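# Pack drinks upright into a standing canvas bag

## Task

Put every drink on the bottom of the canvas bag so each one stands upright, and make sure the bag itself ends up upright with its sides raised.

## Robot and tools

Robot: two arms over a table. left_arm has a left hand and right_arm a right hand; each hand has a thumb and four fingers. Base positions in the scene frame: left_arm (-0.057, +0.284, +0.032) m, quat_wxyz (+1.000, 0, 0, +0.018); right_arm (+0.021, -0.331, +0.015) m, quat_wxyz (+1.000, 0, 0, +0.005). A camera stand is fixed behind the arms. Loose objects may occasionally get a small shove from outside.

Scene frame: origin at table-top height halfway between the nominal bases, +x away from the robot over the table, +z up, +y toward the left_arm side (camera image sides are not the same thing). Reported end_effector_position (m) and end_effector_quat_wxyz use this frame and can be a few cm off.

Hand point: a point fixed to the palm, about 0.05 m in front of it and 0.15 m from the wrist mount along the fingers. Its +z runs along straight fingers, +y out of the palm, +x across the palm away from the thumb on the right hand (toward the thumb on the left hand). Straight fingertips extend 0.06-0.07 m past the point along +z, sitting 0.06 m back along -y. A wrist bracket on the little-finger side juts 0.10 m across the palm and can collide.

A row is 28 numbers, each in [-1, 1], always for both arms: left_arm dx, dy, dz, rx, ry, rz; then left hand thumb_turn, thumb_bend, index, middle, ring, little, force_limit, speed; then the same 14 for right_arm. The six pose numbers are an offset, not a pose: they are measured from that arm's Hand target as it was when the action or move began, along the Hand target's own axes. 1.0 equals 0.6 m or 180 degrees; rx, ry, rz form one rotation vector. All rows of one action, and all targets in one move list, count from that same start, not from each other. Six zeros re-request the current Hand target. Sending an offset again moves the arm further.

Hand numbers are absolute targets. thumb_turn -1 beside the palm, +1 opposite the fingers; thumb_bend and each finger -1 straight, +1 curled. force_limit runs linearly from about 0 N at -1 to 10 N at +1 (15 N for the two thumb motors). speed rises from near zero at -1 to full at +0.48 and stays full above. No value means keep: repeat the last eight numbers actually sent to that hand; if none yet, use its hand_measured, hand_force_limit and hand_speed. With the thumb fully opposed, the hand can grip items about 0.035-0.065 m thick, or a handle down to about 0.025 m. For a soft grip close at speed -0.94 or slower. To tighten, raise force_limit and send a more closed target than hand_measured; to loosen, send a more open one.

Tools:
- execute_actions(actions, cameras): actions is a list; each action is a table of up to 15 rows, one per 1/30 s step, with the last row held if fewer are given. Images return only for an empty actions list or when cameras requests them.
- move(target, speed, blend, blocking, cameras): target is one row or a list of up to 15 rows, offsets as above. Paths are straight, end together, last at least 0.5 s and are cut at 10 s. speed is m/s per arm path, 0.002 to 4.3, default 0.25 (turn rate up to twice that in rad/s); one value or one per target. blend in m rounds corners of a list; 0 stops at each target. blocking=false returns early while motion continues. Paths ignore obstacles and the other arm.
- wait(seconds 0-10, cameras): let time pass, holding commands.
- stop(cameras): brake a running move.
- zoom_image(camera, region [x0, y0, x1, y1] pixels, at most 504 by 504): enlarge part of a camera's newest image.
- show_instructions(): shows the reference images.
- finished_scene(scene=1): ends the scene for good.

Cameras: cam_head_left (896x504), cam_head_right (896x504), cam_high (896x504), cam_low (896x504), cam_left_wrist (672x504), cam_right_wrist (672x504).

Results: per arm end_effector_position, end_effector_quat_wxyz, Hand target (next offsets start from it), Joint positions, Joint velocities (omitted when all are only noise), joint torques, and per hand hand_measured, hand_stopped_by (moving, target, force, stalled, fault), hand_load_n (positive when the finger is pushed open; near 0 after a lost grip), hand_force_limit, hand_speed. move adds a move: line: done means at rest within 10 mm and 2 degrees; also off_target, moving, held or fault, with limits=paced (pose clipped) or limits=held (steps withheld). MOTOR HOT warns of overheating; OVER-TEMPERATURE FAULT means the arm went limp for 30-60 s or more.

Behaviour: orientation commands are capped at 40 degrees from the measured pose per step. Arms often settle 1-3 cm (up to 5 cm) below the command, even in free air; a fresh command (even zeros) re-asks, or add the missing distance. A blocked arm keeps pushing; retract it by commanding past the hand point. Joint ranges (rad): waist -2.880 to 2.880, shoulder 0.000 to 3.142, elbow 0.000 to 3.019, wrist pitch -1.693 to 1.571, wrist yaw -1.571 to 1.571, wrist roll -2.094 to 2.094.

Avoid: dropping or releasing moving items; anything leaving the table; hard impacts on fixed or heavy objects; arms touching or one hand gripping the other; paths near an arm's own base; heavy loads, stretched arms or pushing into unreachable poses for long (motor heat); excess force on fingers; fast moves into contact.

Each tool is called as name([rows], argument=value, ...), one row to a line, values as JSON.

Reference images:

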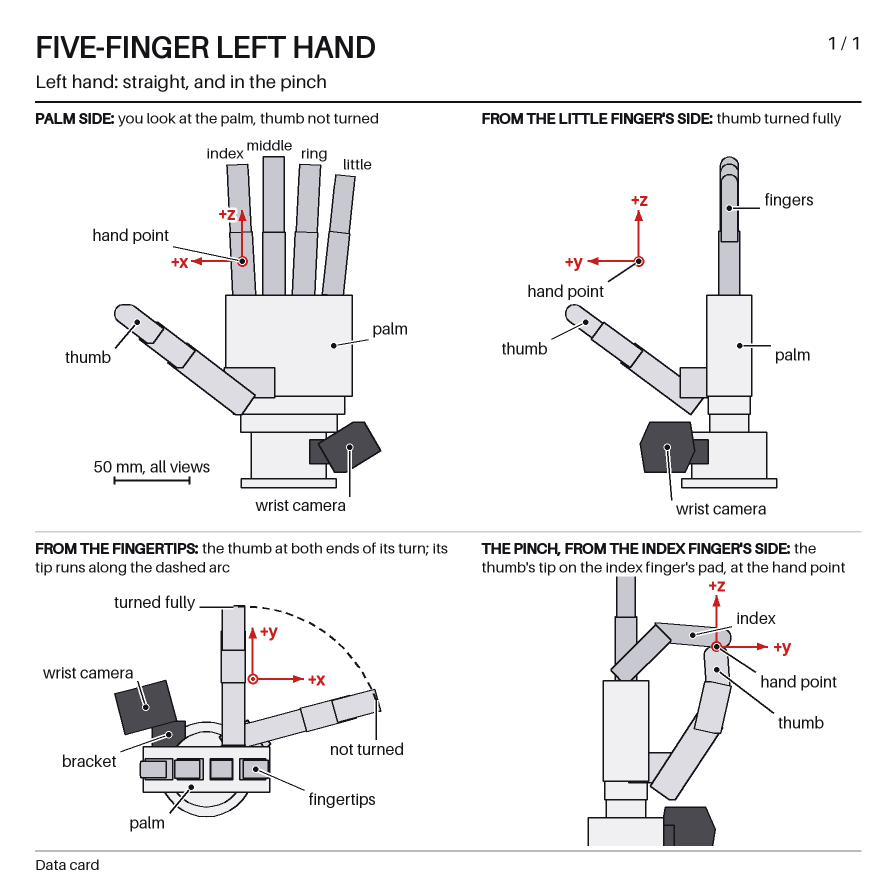

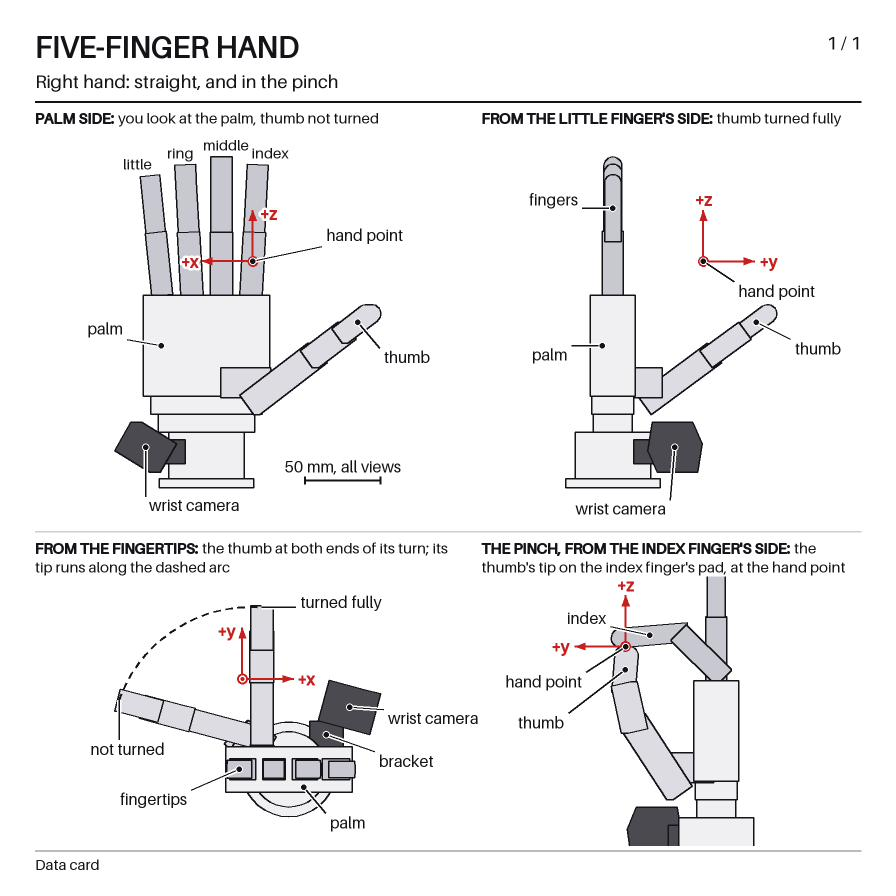

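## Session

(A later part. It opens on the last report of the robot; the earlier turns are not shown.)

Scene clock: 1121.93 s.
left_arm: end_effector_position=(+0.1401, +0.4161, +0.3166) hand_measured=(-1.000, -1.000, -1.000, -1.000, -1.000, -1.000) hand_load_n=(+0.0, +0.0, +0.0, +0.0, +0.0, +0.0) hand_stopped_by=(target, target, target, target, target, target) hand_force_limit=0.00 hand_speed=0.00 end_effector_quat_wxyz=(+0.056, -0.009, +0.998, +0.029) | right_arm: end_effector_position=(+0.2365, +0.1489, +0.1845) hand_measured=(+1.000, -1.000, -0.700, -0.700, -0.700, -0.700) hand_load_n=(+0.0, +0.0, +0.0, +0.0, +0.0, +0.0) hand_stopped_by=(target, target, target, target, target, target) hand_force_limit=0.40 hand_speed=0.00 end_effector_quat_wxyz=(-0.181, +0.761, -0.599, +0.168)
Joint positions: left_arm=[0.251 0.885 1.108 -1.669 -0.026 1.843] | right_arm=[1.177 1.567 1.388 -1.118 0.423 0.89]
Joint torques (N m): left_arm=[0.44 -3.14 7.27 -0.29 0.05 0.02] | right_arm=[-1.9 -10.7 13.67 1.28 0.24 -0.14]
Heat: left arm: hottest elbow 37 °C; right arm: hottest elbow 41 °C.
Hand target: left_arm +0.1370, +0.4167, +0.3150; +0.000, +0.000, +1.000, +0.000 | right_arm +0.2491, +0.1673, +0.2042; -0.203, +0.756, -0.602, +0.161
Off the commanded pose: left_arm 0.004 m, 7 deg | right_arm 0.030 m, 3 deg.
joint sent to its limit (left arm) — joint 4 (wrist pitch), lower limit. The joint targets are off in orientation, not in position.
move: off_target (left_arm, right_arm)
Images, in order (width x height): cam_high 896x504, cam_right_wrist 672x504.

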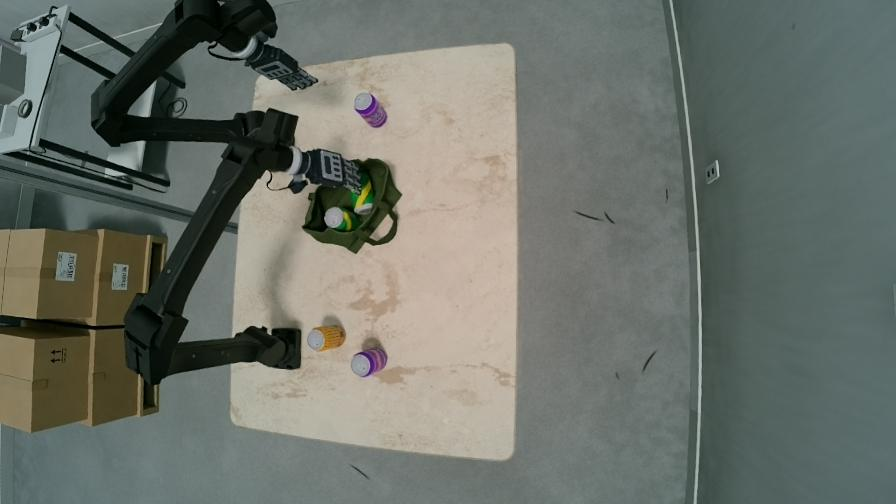

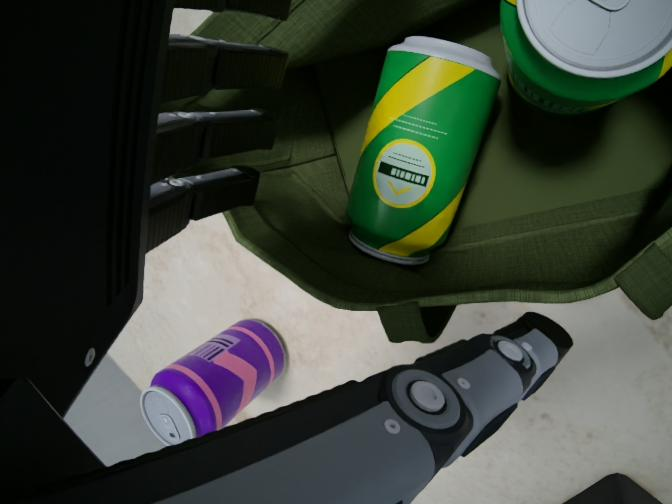

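move(target=[0, 0, 0, 0, 0, 0, -1, -1, -1, -1, -1, -1, 0.0, 0.0, -0.0213, 0.0608, 0.0926, 0, -0.0083, -0.0145, 1, -1, -0.7, -0.7, -0.7, -0.7, 0.4, 0], speed=0.12, cameras=["cam_high", "cam_right_wrist"])

zoom_image(camera="cam_high", region=[310, 140, 400, 220])

Scene clock: 1126.93 s.
left_arm: end_effector_position=(+0.1401, +0.4161, +0.3166) hand_measured=(-1.000, -1.000, -1.000, -1.000, -1.000, -1.000) hand_load_n=(+0.0, +0.0, +0.0, +0.0, +0.0, +0.0) hand_stopped_by=(target, target, target, target, target, target) hand_force_limit=0.00 hand_speed=0.00 end_effector_quat_wxyz=(+0.056, -0.009, +0.998, +0.029) | right_arm: end_effector_position=(+0.2467, +0.1793, +0.1630) hand_measured=(+1.000, -1.000, -0.700, -0.700, -0.700, -0.700) hand_load_n=(+0.0, +0.0, -1.0, +0.0, +0.0, +0.0) hand_stopped_by=(target, target, target, target, target, target) hand_force_limit=0.40 hand_speed=0.00 end_effector_quat_wxyz=(-0.224, +0.762, -0.588, +0.153)
Joint positions: left_arm=[0.251 0.885 1.108 -1.669 -0.026 1.843] | right_arm=[1.178 1.601 1.352 -0.948 0.412 0.852]
Joint torques (N m): left_arm=[0.44 -3.14 7.28 -0.27 0.05 0.02] | right_arm=[-0.73 -9.52 7.5 1.92 0.16 -0.13]
Heat: left arm: hottest elbow 37 °C; right arm: hottest elbow 42 °C.
Hand target: left_arm +0.1370, +0.4167, +0.3150; +0.000, +0.000, +1.000, +0.000 | right_arm +0.2425, +0.1789, +0.1377; -0.207, +0.771, -0.582, +0.156
Off the commanded pose: left_arm 0.004 m, 7 deg | right_arm 0.026 m, 2 deg.
joint sent to its limit (left arm) — joint 4 (wrist pitch), lower limit. The joint targets are off in orientation, not in position.
move: off_target (left_arm, right_arm)
Images, in order (width x height): cam_high 896x504, cam_right_wrist 672x504.

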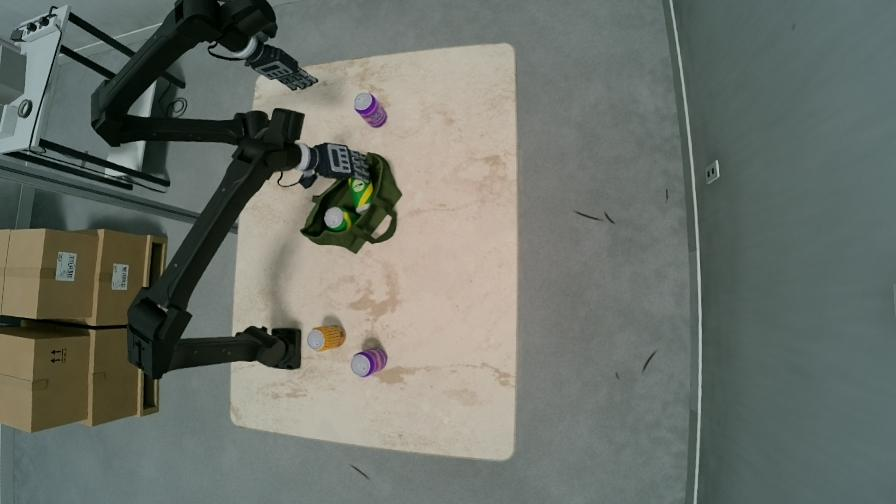

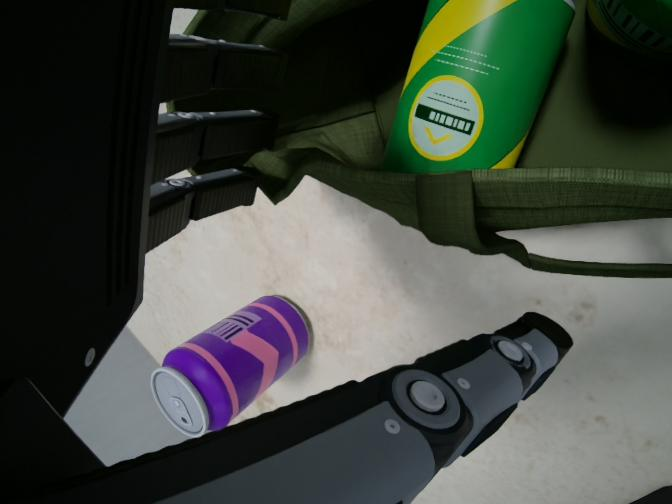

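Scaled by 5.600 from the camera's 896x504 image, which has a finer 1280x720 frame.

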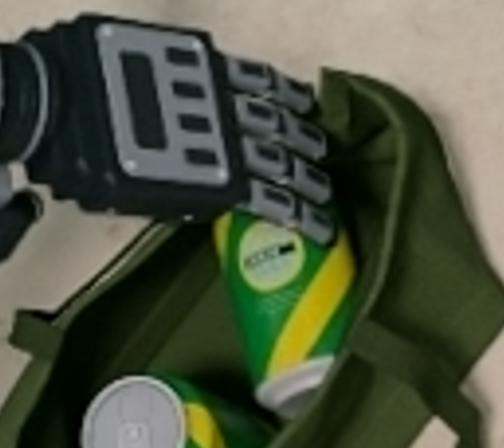

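move([
  [0, 0, 0, 0, 0, 0, -1, -1, -1, -1, -1, -1, 0.0, 0.0, 0, -0.0518, -0.0895, 0, 0, 0, 1, -1, -0.7, -0.7, -0.7, -0.7, 0.4, 0],
  [0, 0, 0, 0, 0, 0, -1, -1, -1, -1, -1, -1, 0.0, 0.0, 0.0673, -0.0547, -0.0878, 0, 0, 0, 1, -1, -0.7, -0.7, -0.7, -0.7, 0.4, 0],
  [0, 0, 0, 0, 0, 0, -1, -1, -1, -1, -1, -1, 0.0, 0.0, 0.0675, 0.029, 0.0462, 0, 0, 0, 1, -1, -0.7, -0.7, -0.7, -0.7, 0.4, 0],
], speed=0.12, blend=0.01, cameras=["cam_high", "cam_right_wrist"])

zoom_image(camera="cam_high", region=[300, 140, 410, 240])

Scene clock: 1131.00 s.
left_arm: end_effector_position=(+0.1401, +0.4161, +0.3166) hand_measured=(-1.000, -1.000, -1.000, -1.000, -1.000, -1.000) hand_load_n=(+0.0, +0.0, +0.0, +0.0, +0.0, +0.0) hand_stopped_by=(target, target, target, target, target, target) hand_force_limit=0.00 hand_speed=0.00 end_effector_quat_wxyz=(+0.056, -0.009, +0.998, +0.029) | right_arm: end_effector_position=(+0.2532, +0.1412, +0.1227) hand_measured=(+1.000, -1.000, -0.700, -0.700, -0.700, -0.700) hand_load_n=(+0.0, +0.0, +0.0, +0.0, -1.5, +0.0) hand_stopped_by=(target, target, target, target, target, target) hand_force_limit=0.40 hand_speed=0.00 end_effector_quat_wxyz=(-0.217, +0.766, -0.584, +0.155)
Joint positions: left_arm=[0.251 0.885 1.108 -1.669 -0.026 1.843] | right_arm=[1.134 1.558 1.193 -0.826 0.393 0.798]
Joint torques (N m): left_arm=[0.44 -3.19 7.25 -0.27 0.05 0.02] | right_arm=[-1.26 -9.11 7.47 2.07 0.21 -0.11]
Heat: left arm: hottest elbow 37 °C; right arm: hottest elbow 42 °C.
Hand target: left_arm +0.1370, +0.4167, +0.3150; +0.000, +0.000, +1.000, +0.000 | right_arm +0.2526, +0.1397, +0.1051; -0.207, +0.771, -0.582, +0.156
Off the commanded pose: left_arm 0.004 m, 7 deg | right_arm 0.018 m, 1 deg.
joint sent to its limit (left arm) — joint 4 (wrist pitch), lower limit. The joint targets are off in orientation, not in position.
move: off_target (left_arm, right_arm)
Images, in order (width x height): cam_high 896x504, cam_right_wrist 672x504.

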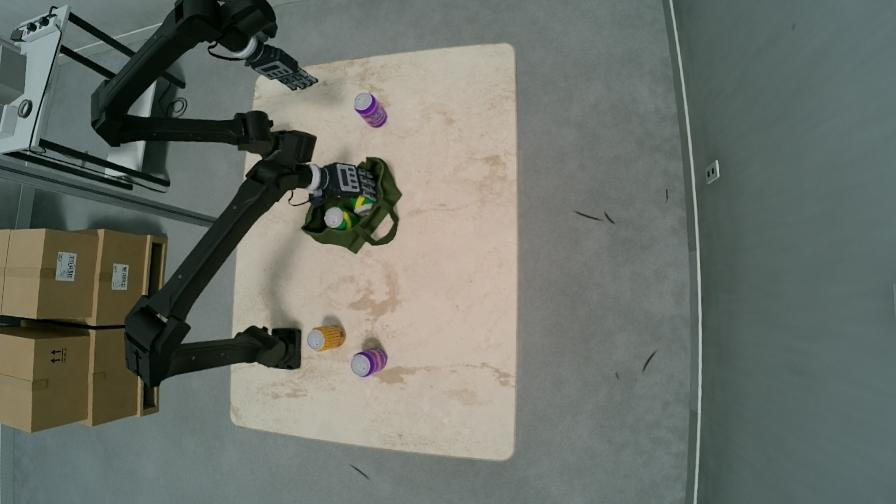

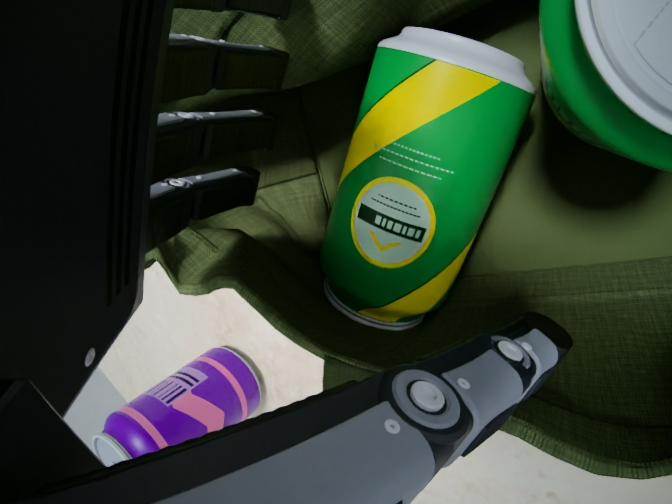

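Scaled by 4.582 from the camera's 896x504 image, which has a finer 1280x720 frame.

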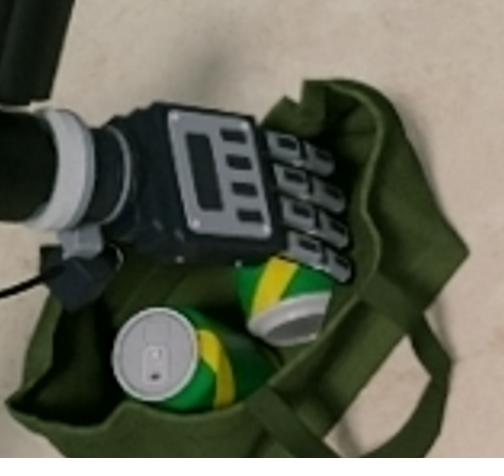

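move(target=[0, 0, 0, 0, 0, 0, -1, -1, -1, -1, -1, -1, 0.0, 0.0, 0, 0.0464, 0.0637, 0, 0, 0, 1, -1, -0.7, -0.7, -0.7, -0.7, 0.4, 0], speed=0.08, cameras=["cam_high", "cam_right_wrist"])

zoom_image(camera="cam_high", region=[300, 140, 410, 240])

Scene clock: 1134.33 s.
left_arm: end_effector_position=(+0.1401, +0.4161, +0.3166) hand_measured=(-1.000, -1.000, -1.000, -1.000, -1.000, -1.000) hand_load_n=(+0.0, +0.0, +0.0, +0.0, -0.5, +0.0) hand_stopped_by=(target, target, target, target, target, target) hand_force_limit=0.00 hand_speed=0.00 end_effector_quat_wxyz=(+0.056, -0.009, +0.998, +0.029) | right_arm: end_effector_position=(+0.2437, +0.1446, +0.0867) hand_measured=(+1.000, -1.000, -0.700, -0.700, -0.700, -0.700) hand_load_n=(+0.0, +0.0, +0.0, +0.0, -1.5, -2.0) hand_stopped_by=(target, target, target, target, target, target) hand_force_limit=0.40 hand_speed=0.00 end_effector_quat_wxyz=(-0.226, +0.770, -0.577, +0.151)
Joint positions: left_arm=[0.251 0.885 1.108 -1.669 -0.026 1.843] | right_arm=[1.153 1.586 1.119 -0.708 0.395 0.798]
Joint torques (N m): left_arm=[0.44 -3.19 7.25 -0.25 0.05 0.02] | right_arm=[-2.08 -7.41 6.86 2.28 0.26 -0.04]
Heat: left arm: hottest elbow 37 °C; right arm: hottest elbow 42 °C.
Hand target: left_arm +0.1370, +0.4167, +0.3150; +0.000, +0.000, +1.000, +0.000 | right_arm +0.2477, +0.1382, +0.0579; -0.207, +0.771, -0.582, +0.156
Off the commanded pose: left_arm 0.004 m, 7 deg | right_arm 0.030 m, 2 deg.
joint sent to its limit (left arm) — joint 4 (wrist pitch), lower limit. The joint targets are off in orientation, not in position.
move: off_target (left_arm, right_arm)
Images, in order (width x height): cam_high 896x504, cam_right_wrist 672x504.

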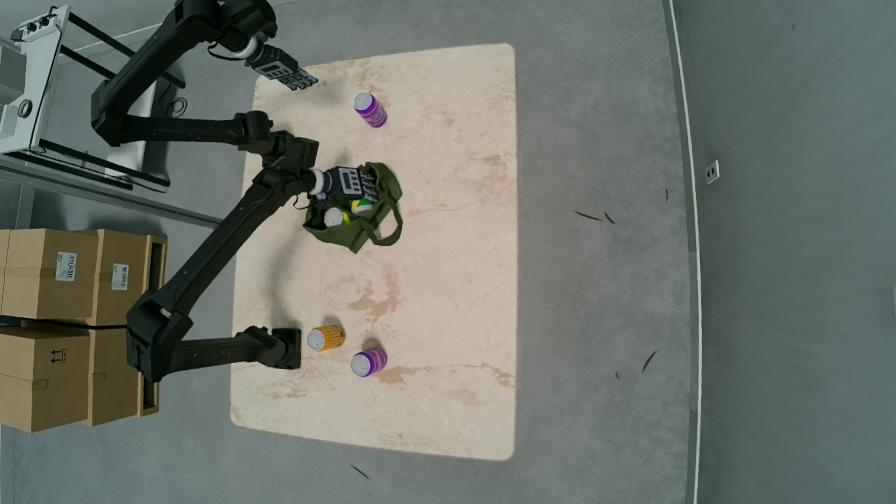

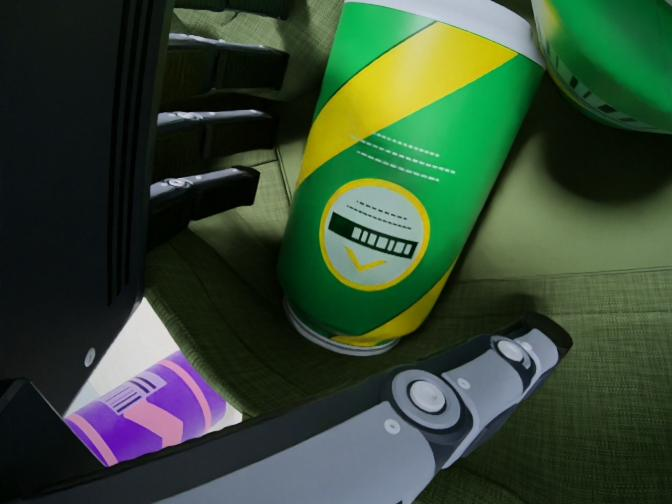

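Scaled by 4.582 from the camera's 896x504 image, which has a finer 1280x720 frame.

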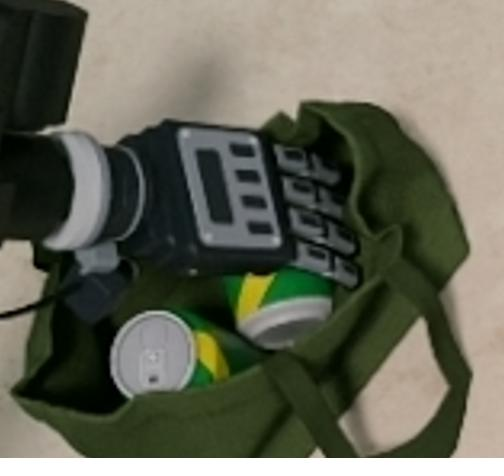

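move(target=[0, 0, 0, 0, 0, 0, -1, -1, -1, -1, -1, -1, 0.0, 0.0, 0, 0.0146, 0.0217, 0, 0, 0, 1, -1, -0.7, -0.7, -0.7, -0.7, 0.4, 0], speed=0.06, cameras=["cam_high", "cam_right_wrist"])

zoom_image(camera="cam_high", region=[300, 140, 410, 240])

Scene clock: 1138.70 s.
left_arm: end_effector_position=(+0.1401, +0.4161, +0.3166) hand_measured=(-1.000, -1.000, -1.000, -1.000, -1.000, -1.000) hand_load_n=(+0.0, +0.0, +0.0, +0.0, +0.5, +0.0) hand_stopped_by=(target, target, target, target, target, target) hand_force_limit=0.00 hand_speed=0.00 end_effector_quat_wxyz=(+0.056, -0.009, +0.998, +0.029) | right_arm: end_effector_position=(+0.2454, +0.1462, +0.0815) hand_measured=(+1.000, -1.000, -0.700, -0.700, -0.700, -0.700) hand_load_n=(+0.0, +0.0, +0.0, -0.5, -1.5, -0.5) hand_stopped_by=(target, target, target, target, target, target) hand_force_limit=0.40 hand_speed=0.00 end_effector_quat_wxyz=(-0.235, +0.767, -0.578, +0.151)
Joint positions: left_arm=[0.251 0.885 1.108 -1.669 -0.026 1.843] | right_arm=[1.153 1.588 1.101 -0.67 0.399 0.798]
Joint torques (N m): left_arm=[0.38 -3.19 7.25 -0.27 0.05 0.02] | right_arm=[-1.9 -6.24 6.34 2.37 0.11 -0.02]
Heat: left arm: hottest elbow 37 °C; right arm: hottest elbow 42 °C.
Hand target: left_arm +0.1370, +0.4167, +0.3150; +0.000, +0.000, +1.000, +0.000 | right_arm +0.2467, +0.1379, +0.0423; -0.207, +0.771, -0.581, +0.156
Off the commanded pose: left_arm 0.004 m, 7 deg | right_arm 0.040 m, 3 deg.
joint sent to its limit (left arm) — joint 4 (wrist pitch), lower limit. The joint targets are off in orientation, not in position.
move: off_target (left_arm, right_arm)
Images, in order (width x height): cam_high 896x504, cam_right_wrist 672x504.

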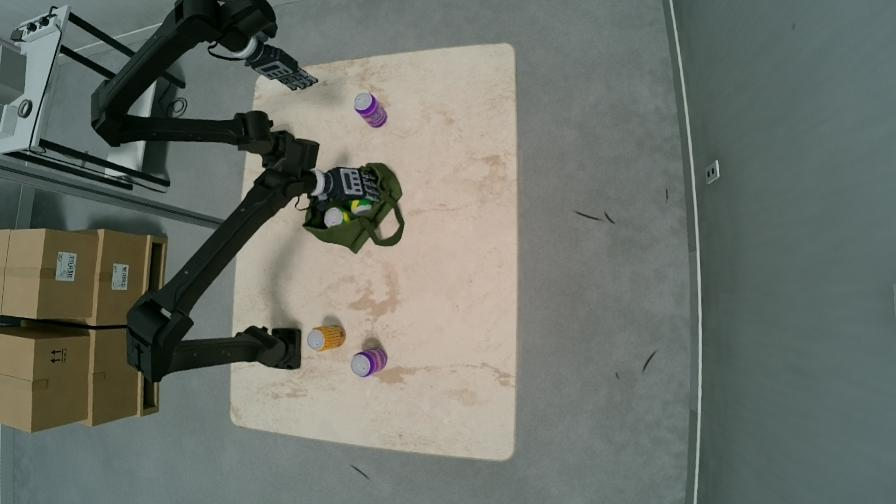

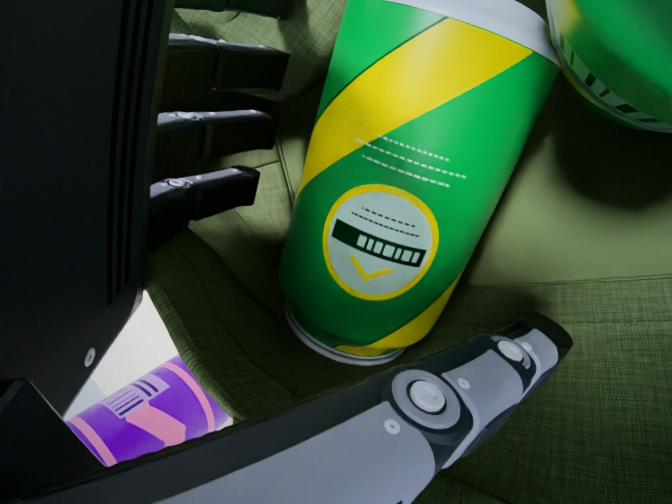

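Scaled by 4.582 from the camera's 896x504 image, which has a finer 1280x720 frame.

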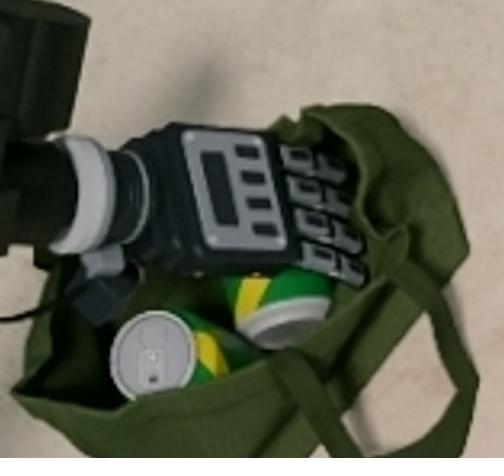

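wait(seconds=0.1, cameras=["cam_low", "cam_head_left", "cam_right_wrist", "cam_high"])

zoom_image(camera="cam_low", region=[420, 120, 600, 290])

zoom_image(camera="cam_head_left", region=[320, 180, 520, 390])

Scene clock: 1141.50 s.
left_arm: end_effector_position=(+0.1401, +0.4161, +0.3166) hand_measured=(-1.000, -1.000, -1.000, -1.000, -1.000, -1.000) hand_load_n=(+0.0, +0.0, +0.0, +0.0, +0.0, +0.0) hand_stopped_by=(target, target, target, target, target, target) hand_force_limit=0.00 hand_speed=0.00 end_effector_quat_wxyz=(+0.056, -0.009, +0.998, +0.029) | right_arm: end_effector_position=(+0.2454, +0.1462, +0.0815) hand_measured=(+1.000, -1.000, -0.700, -0.700, -0.700, -0.700) hand_load_n=(+0.5, +0.0, +0.0, +0.0, -2.0, -1.0) hand_stopped_by=(target, target, target, target, target, target) hand_force_limit=0.40 hand_speed=0.00 end_effector_quat_wxyz=(-0.235, +0.767, -0.578, +0.151)
Joint positions: left_arm=[0.251 0.885 1.108 -1.669 -0.026 1.843] | right_arm=[1.153 1.588 1.101 -0.67 0.399 0.798]
Joint torques (N m): left_arm=[0.5 -3.19 7.25 -0.29 0.05 0.02] | right_arm=[-1.9 -6.36 6.34 2.37 0.12 -0.01]
Heat: left arm: hottest elbow 37 °C; right arm: hottest elbow 41 °C.
Hand target: left_arm +0.1370, +0.4167, +0.3150; +0.000, +0.000, +1.000, +0.000 | right_arm +0.2467, +0.1379, +0.0423; -0.207, +0.771, -0.581, +0.156
Off the commanded pose: left_arm 0.004 m, 7 deg | right_arm 0.040 m, 3 deg.
wait: 0.10 s; at rest from the start
Images, in order (width x height): cam_head_left 896x504, cam_high 896x504, cam_low 896x504, cam_right_wrist 672x504.

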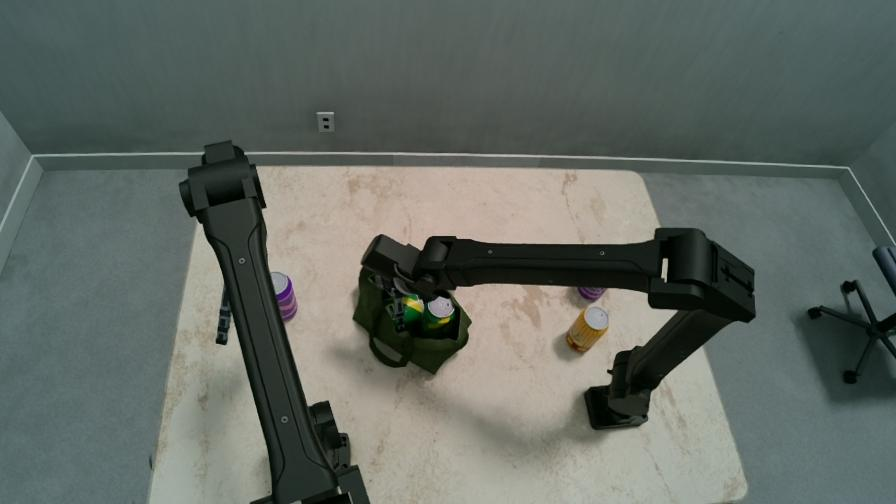

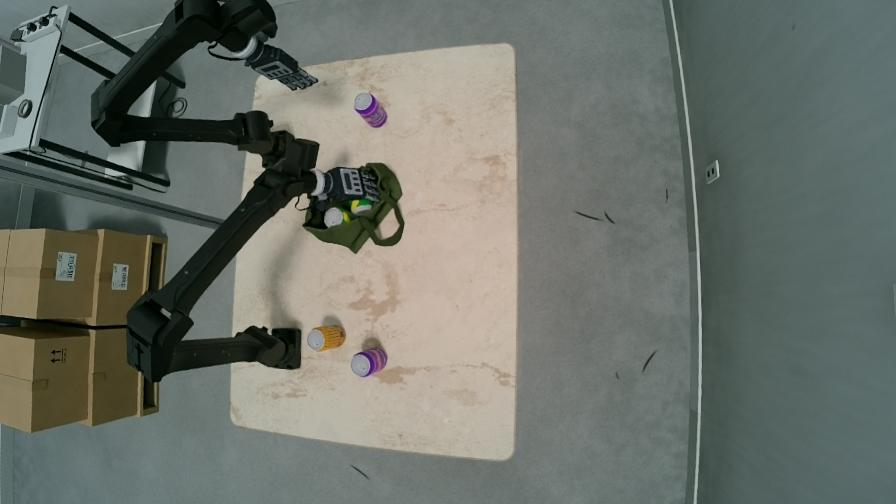

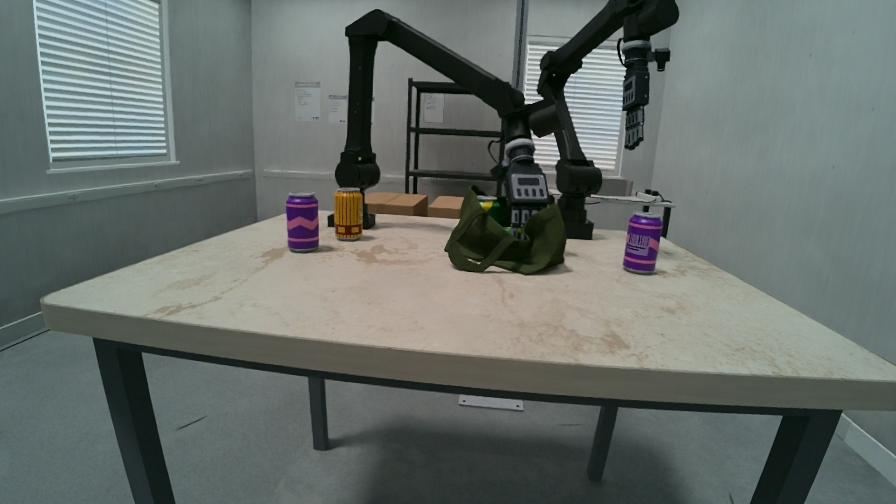

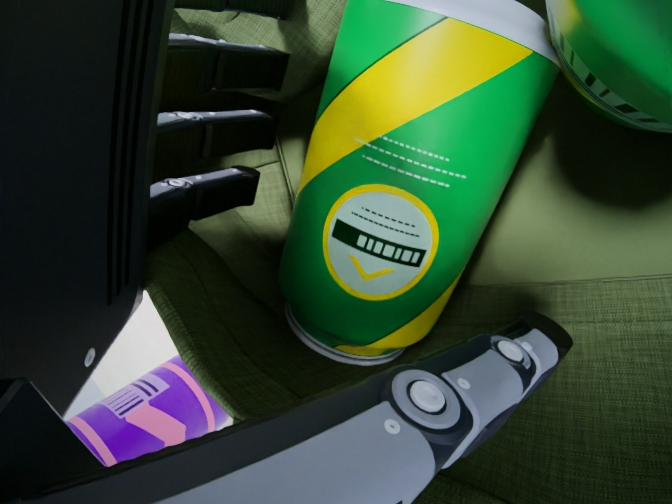

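Scaled by 2.800 from the camera's 896x504 image, which has a finer 1280x720 frame.

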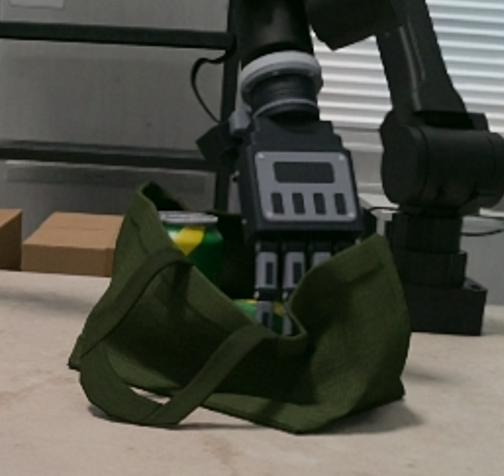

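Scaled by 2.400 from the camera's 896x504 image, which has a finer 1280x720 frame.

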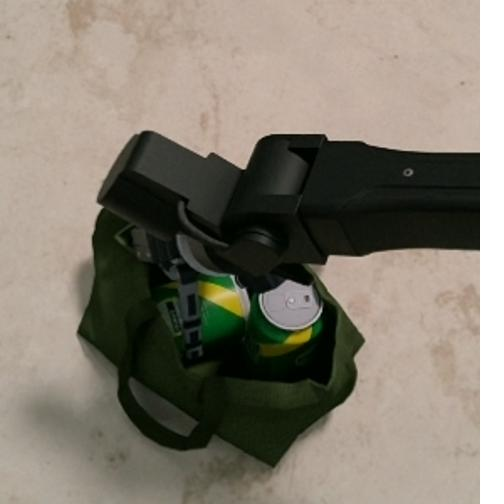

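zoom_image(camera="cam_right_wrist", region=[220, 0, 640, 400])

Scaled by 1.200 from the camera's 672x504 image, which has a finer 960x720 frame.

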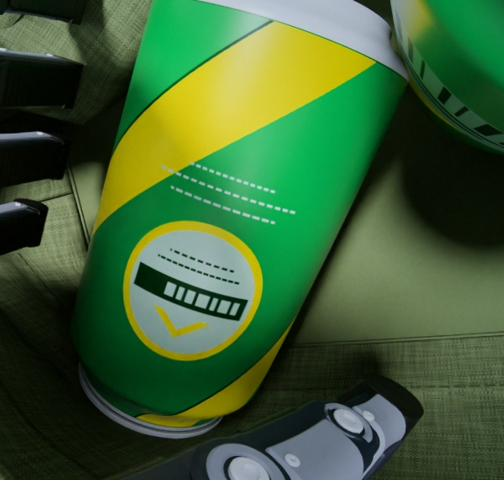

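move([
  [0, 0, 0, 0, 0, 0, -1, -1, -1, -1, -1, -1, 0.0, 0.0, -0.0138, -0.1158, -0.1982, 0, 0, 0, 1, -1, -0.7, -0.7, -0.7, -0.7, 0.4, 0],
  [0, 0, 0, 0, 0, 0, -1, -1, -1, -1, -1, -1, 0.0, 0.0, -0.027, -0.0967, -0.2093, 0, -0.0668, -0.1155, 1, -1, -0.7, -0.7, -0.7, -0.7, 0.4, 0],
], speed=0.12, cameras=["cam_high", "cam_right_wrist", "cam_low"])

zoom_image(camera="cam_high", region=[300, 140, 410, 260])

Scene clock: 1153.93 s.
left_arm: end_effector_position=(+0.1401, +0.4161, +0.3166) hand_measured=(-1.000, -1.000, -1.000, -1.000, -1.000, -1.000) hand_load_n=(+0.0, +0.0, +0.0, +0.0, +0.0, +0.0) hand_stopped_by=(target, target, target, target, target, target) hand_force_limit=0.00 hand_speed=0.00 end_effector_quat_wxyz=(+0.056, -0.009, +0.998, +0.029) | right_arm: end_effector_position=(+0.2254, +0.1428, +0.1644) hand_measured=(+1.000, -1.000, -0.700, -0.700, -0.700, -0.700) hand_load_n=(+0.0, +0.0, +0.5, +0.0, +0.0, +0.0) hand_stopped_by=(target, target, target, target, target, target) hand_force_limit=0.40 hand_speed=0.00 end_effector_quat_wxyz=(-0.213, +0.879, -0.411, +0.112)
Joint positions: left_arm=[0.251 0.885 1.108 -1.669 -0.026 1.843] | right_arm=[1.142 1.518 1.267 -0.885 0.227 0.404]
Joint torques (N m): left_arm=[0.44 -3.19 7.27 -0.27 0.05 0.02] | right_arm=[-1.44 -12.28 10.25 2.02 -0.09 -0.12]
Heat: left arm: hottest elbow 36 °C; right arm: hottest elbow 41 °C.
Hand target: left_arm +0.1370, +0.4167, +0.3150; +0.000, +0.000, +1.000, +0.000 | right_arm +0.2302, +0.1500, +0.1800; -0.234, +0.875, -0.408, +0.110
Off the commanded pose: left_arm 0.004 m, 7 deg | right_arm 0.018 m, 3 deg.
joint sent to its limit (left arm) — joint 4 (wrist pitch), lower limit. The joint targets are off in orientation, not in position.
move: off_target (left_arm, right_arm)
Images, in order (width x height): cam_high 896x504, cam_low 896x504, cam_right_wrist 672x504.

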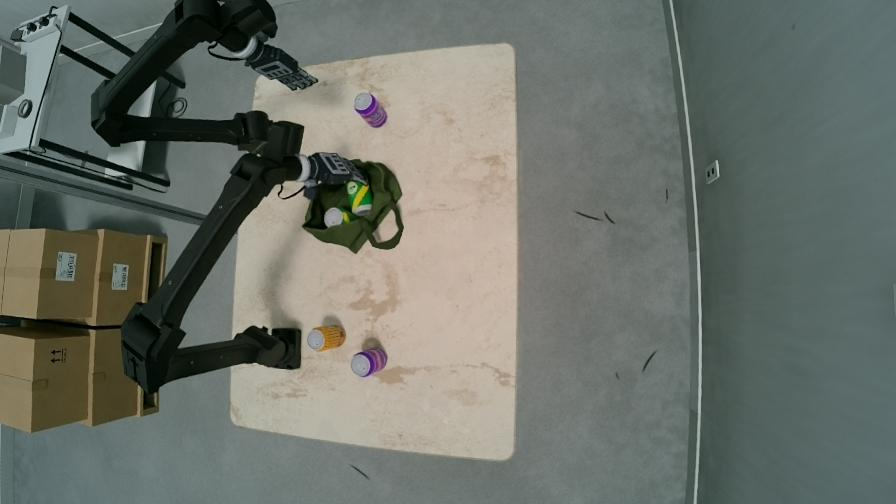

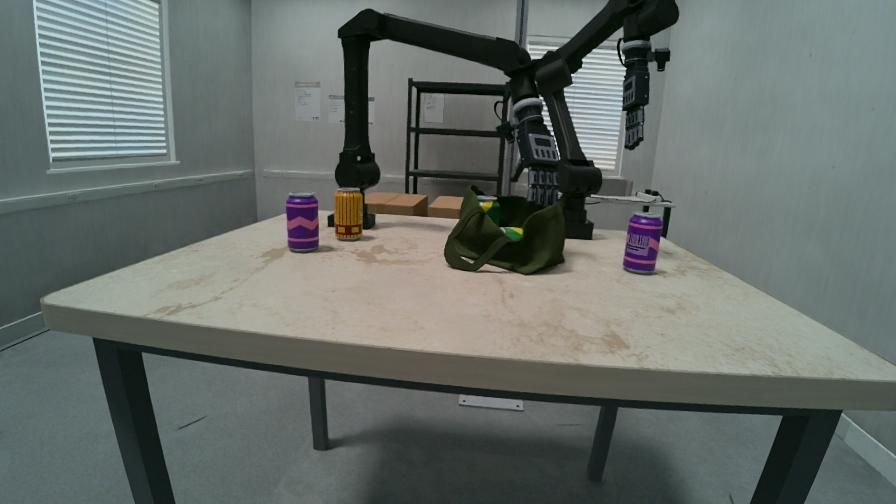

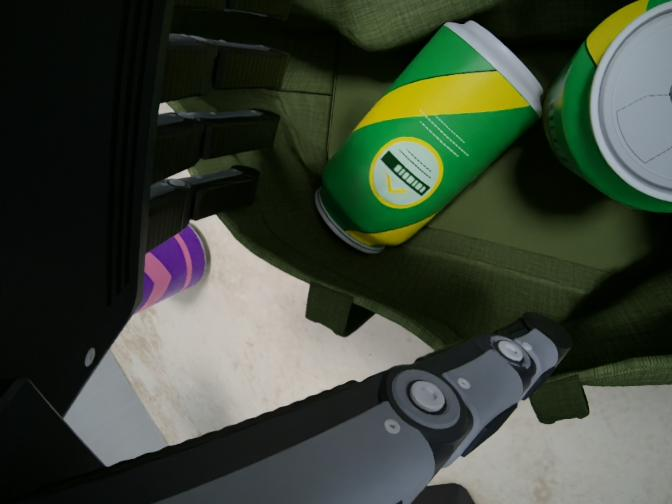

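Scaled by 4.200 from the camera's 896x504 image, which has a finer 1280x720 frame.

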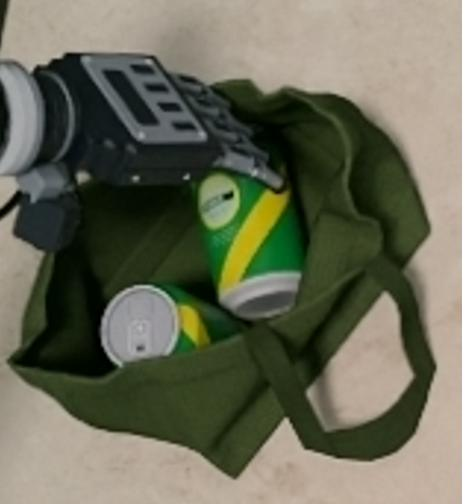

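move(target=[0, 0, 0, 0, 0, 0, -1, -1, -1, -1, -1, -1, 0.0, 0.0, 0.001, 0.0675, 0.1147, 0, 0, 0, 1, -1, -0.7, -0.7, -0.7, -0.7, 0.4, 0], speed=0.1, cameras=["cam_high", "cam_right_wrist", "cam_low"])

zoom_image(camera="cam_high", region=[300, 140, 410, 260])

zoom_image(camera="cam_low", region=[420, 120, 600, 290])

Scene clock: 1156.77 s.
left_arm: end_effector_position=(+0.1401, +0.4161, +0.3166) hand_measured=(-1.000, -1.000, -1.000, -1.000, -1.000, -1.000) hand_load_n=(+0.0, +0.0, +0.0, +0.0, +0.0, +0.0) hand_stopped_by=(target, target, target, target, target, target) hand_force_limit=0.00 hand_speed=0.00 end_effector_quat_wxyz=(+0.056, -0.009, +0.998, +0.029) | right_arm: end_effector_position=(+0.2272, +0.1494, +0.1067) hand_measured=(+1.000, -1.000, -0.700, -0.700, -0.700, -0.700) hand_load_n=(+0.0, -0.5, -0.5, +0.0, +0.0, +0.0) hand_stopped_by=(target, target, target, target, target, target) hand_force_limit=0.40 hand_speed=0.00 end_effector_quat_wxyz=(-0.235, +0.875, -0.410, +0.110)
Joint positions: left_arm=[0.251 0.885 1.108 -1.669 -0.026 1.843] | right_arm=[1.142 1.559 1.143 -0.676 0.222 0.402]
Joint torques (N m): left_arm=[0.44 -3.14 7.27 -0.28 0.05 0.02] | right_arm=[-1.55 -10.64 8.09 2.21 0.07 -0.12]
Heat: left arm: hottest elbow 36 °C; right arm: hottest elbow 42 °C.
Hand target: left_arm +0.1370, +0.4167, +0.3150; +0.000, +0.000, +1.000, +0.000 | right_arm +0.2301, +0.1492, +0.1002; -0.235, +0.875, -0.408, +0.110
Off the commanded pose: left_arm 0.004 m, 7 deg | right_arm 0.007 m, 0 deg.
joint sent to its limit (left arm) — joint 4 (wrist pitch), lower limit. The joint targets are off in orientation, not in position.
move: off_target (left_arm)
Images, in order (width x height): cam_high 896x504, cam_low 896x504, cam_right_wrist 672x504.

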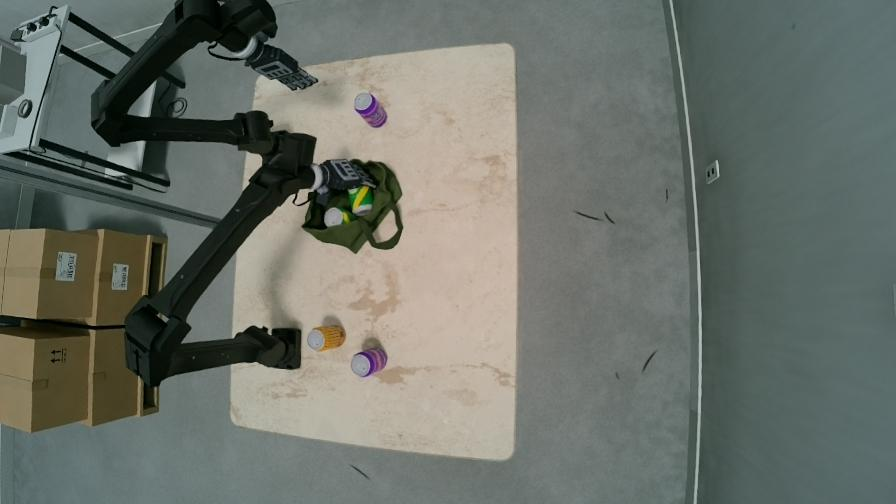

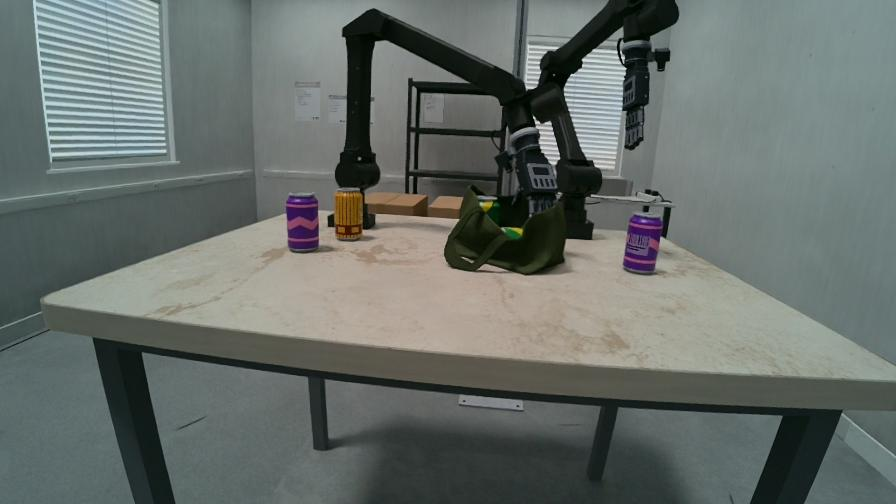

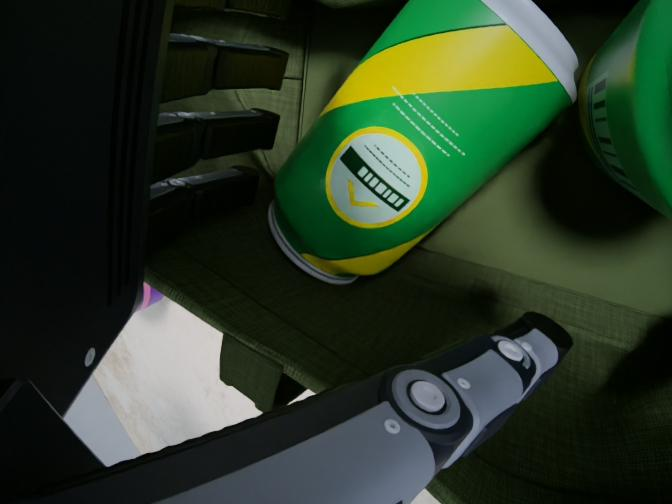

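Scaled by 4.200 from the camera's 896x504 image, which has a finer 1280x720 frame.

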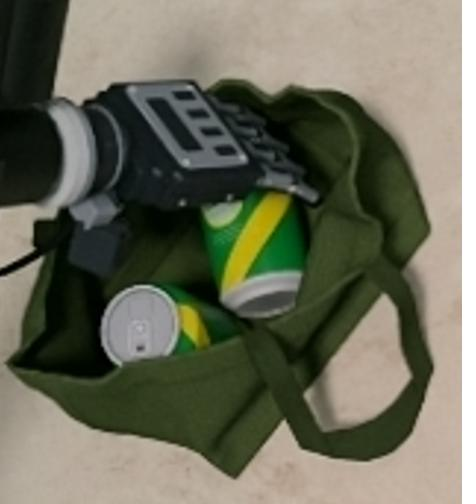

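Scaled by 2.800 from the camera's 896x504 image, which has a finer 1280x720 frame.

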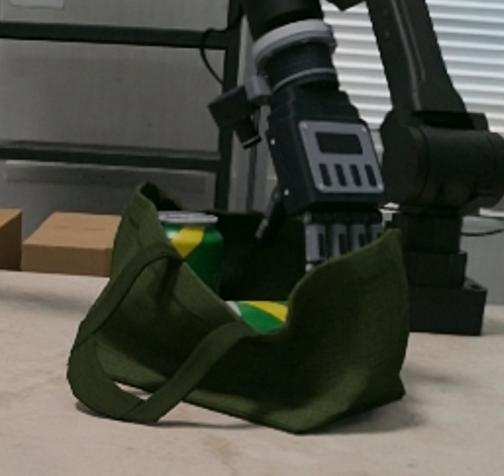

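move(target=[0, 0, 0, 0, 0, 0, -1, -1, -1, -1, -1, -1, 0.0, 0.0, 0.0, 0.0368, 0.0637, 0, 0, 0, 1, -1, -0.7, -0.7, -0.7, -0.7, 0.4, 0], speed=0.07, cameras=["cam_high", "cam_right_wrist"])

zoom_image(camera="cam_high", region=[300, 140, 410, 260])

Scene clock: 1160.70 s.
left_arm: end_effector_position=(+0.1401, +0.4161, +0.3166) hand_measured=(-1.000, -1.000, -1.000, -1.000, -1.000, -1.000) hand_load_n=(+0.5, +0.0, +0.0, +0.0, +0.0, +0.0) hand_stopped_by=(target, target, target, target, target, target) hand_force_limit=0.00 hand_speed=0.00 end_effector_quat_wxyz=(+0.056, -0.009, +0.998, +0.029) | right_arm: end_effector_position=(+0.2299, +0.1530, +0.0728) hand_measured=(+1.000, -1.000, -0.700, -0.700, -0.700, -0.700) hand_load_n=(+0.0, +0.0, -0.5, +0.0, +0.0, +0.5) hand_stopped_by=(target, target, target, target, target, target) hand_force_limit=0.40 hand_speed=0.00 end_effector_quat_wxyz=(-0.245, +0.872, -0.409, +0.110)
Joint positions: left_arm=[0.251 0.885 1.108 -1.669 -0.026 1.843] | right_arm=[1.14 1.599 1.087 -0.558 0.222 0.4]
Joint torques (N m): left_arm=[0.38 -3.19 7.25 -0.27 0.05 0.02] | right_arm=[-1.49 -9.29 7.28 2.21 0.07 -0.1]
Heat: left arm: hottest elbow 36 °C; right arm: hottest elbow 41 °C.
Hand target: left_arm +0.1370, +0.4167, +0.3150; +0.000, +0.000, +1.000, +0.000 | right_arm +0.2301, +0.1492, +0.0561; -0.235, +0.875, -0.408, +0.110
Off the commanded pose: left_arm 0.004 m, 7 deg | right_arm 0.017 m, 1 deg.
joint sent to its limit (left arm) — joint 4 (wrist pitch), lower limit. The joint targets are off in orientation, not in position.
move: off_target (left_arm, right_arm)
Images, in order (width x height): cam_high 896x504, cam_right_wrist 672x504.

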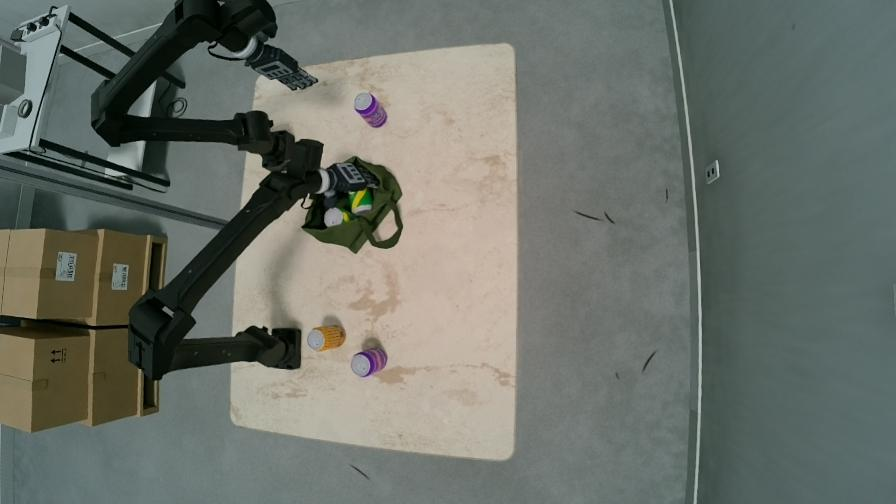

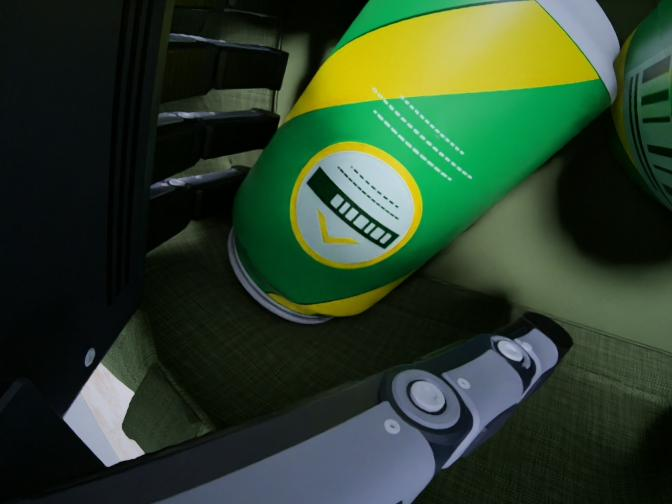

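Scaled by 4.200 from the camera's 896x504 image, which has a finer 1280x720 frame.

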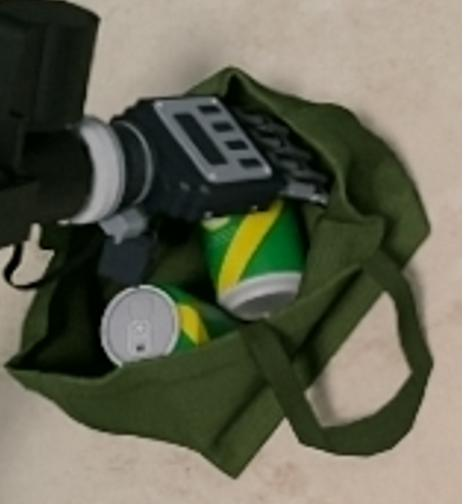

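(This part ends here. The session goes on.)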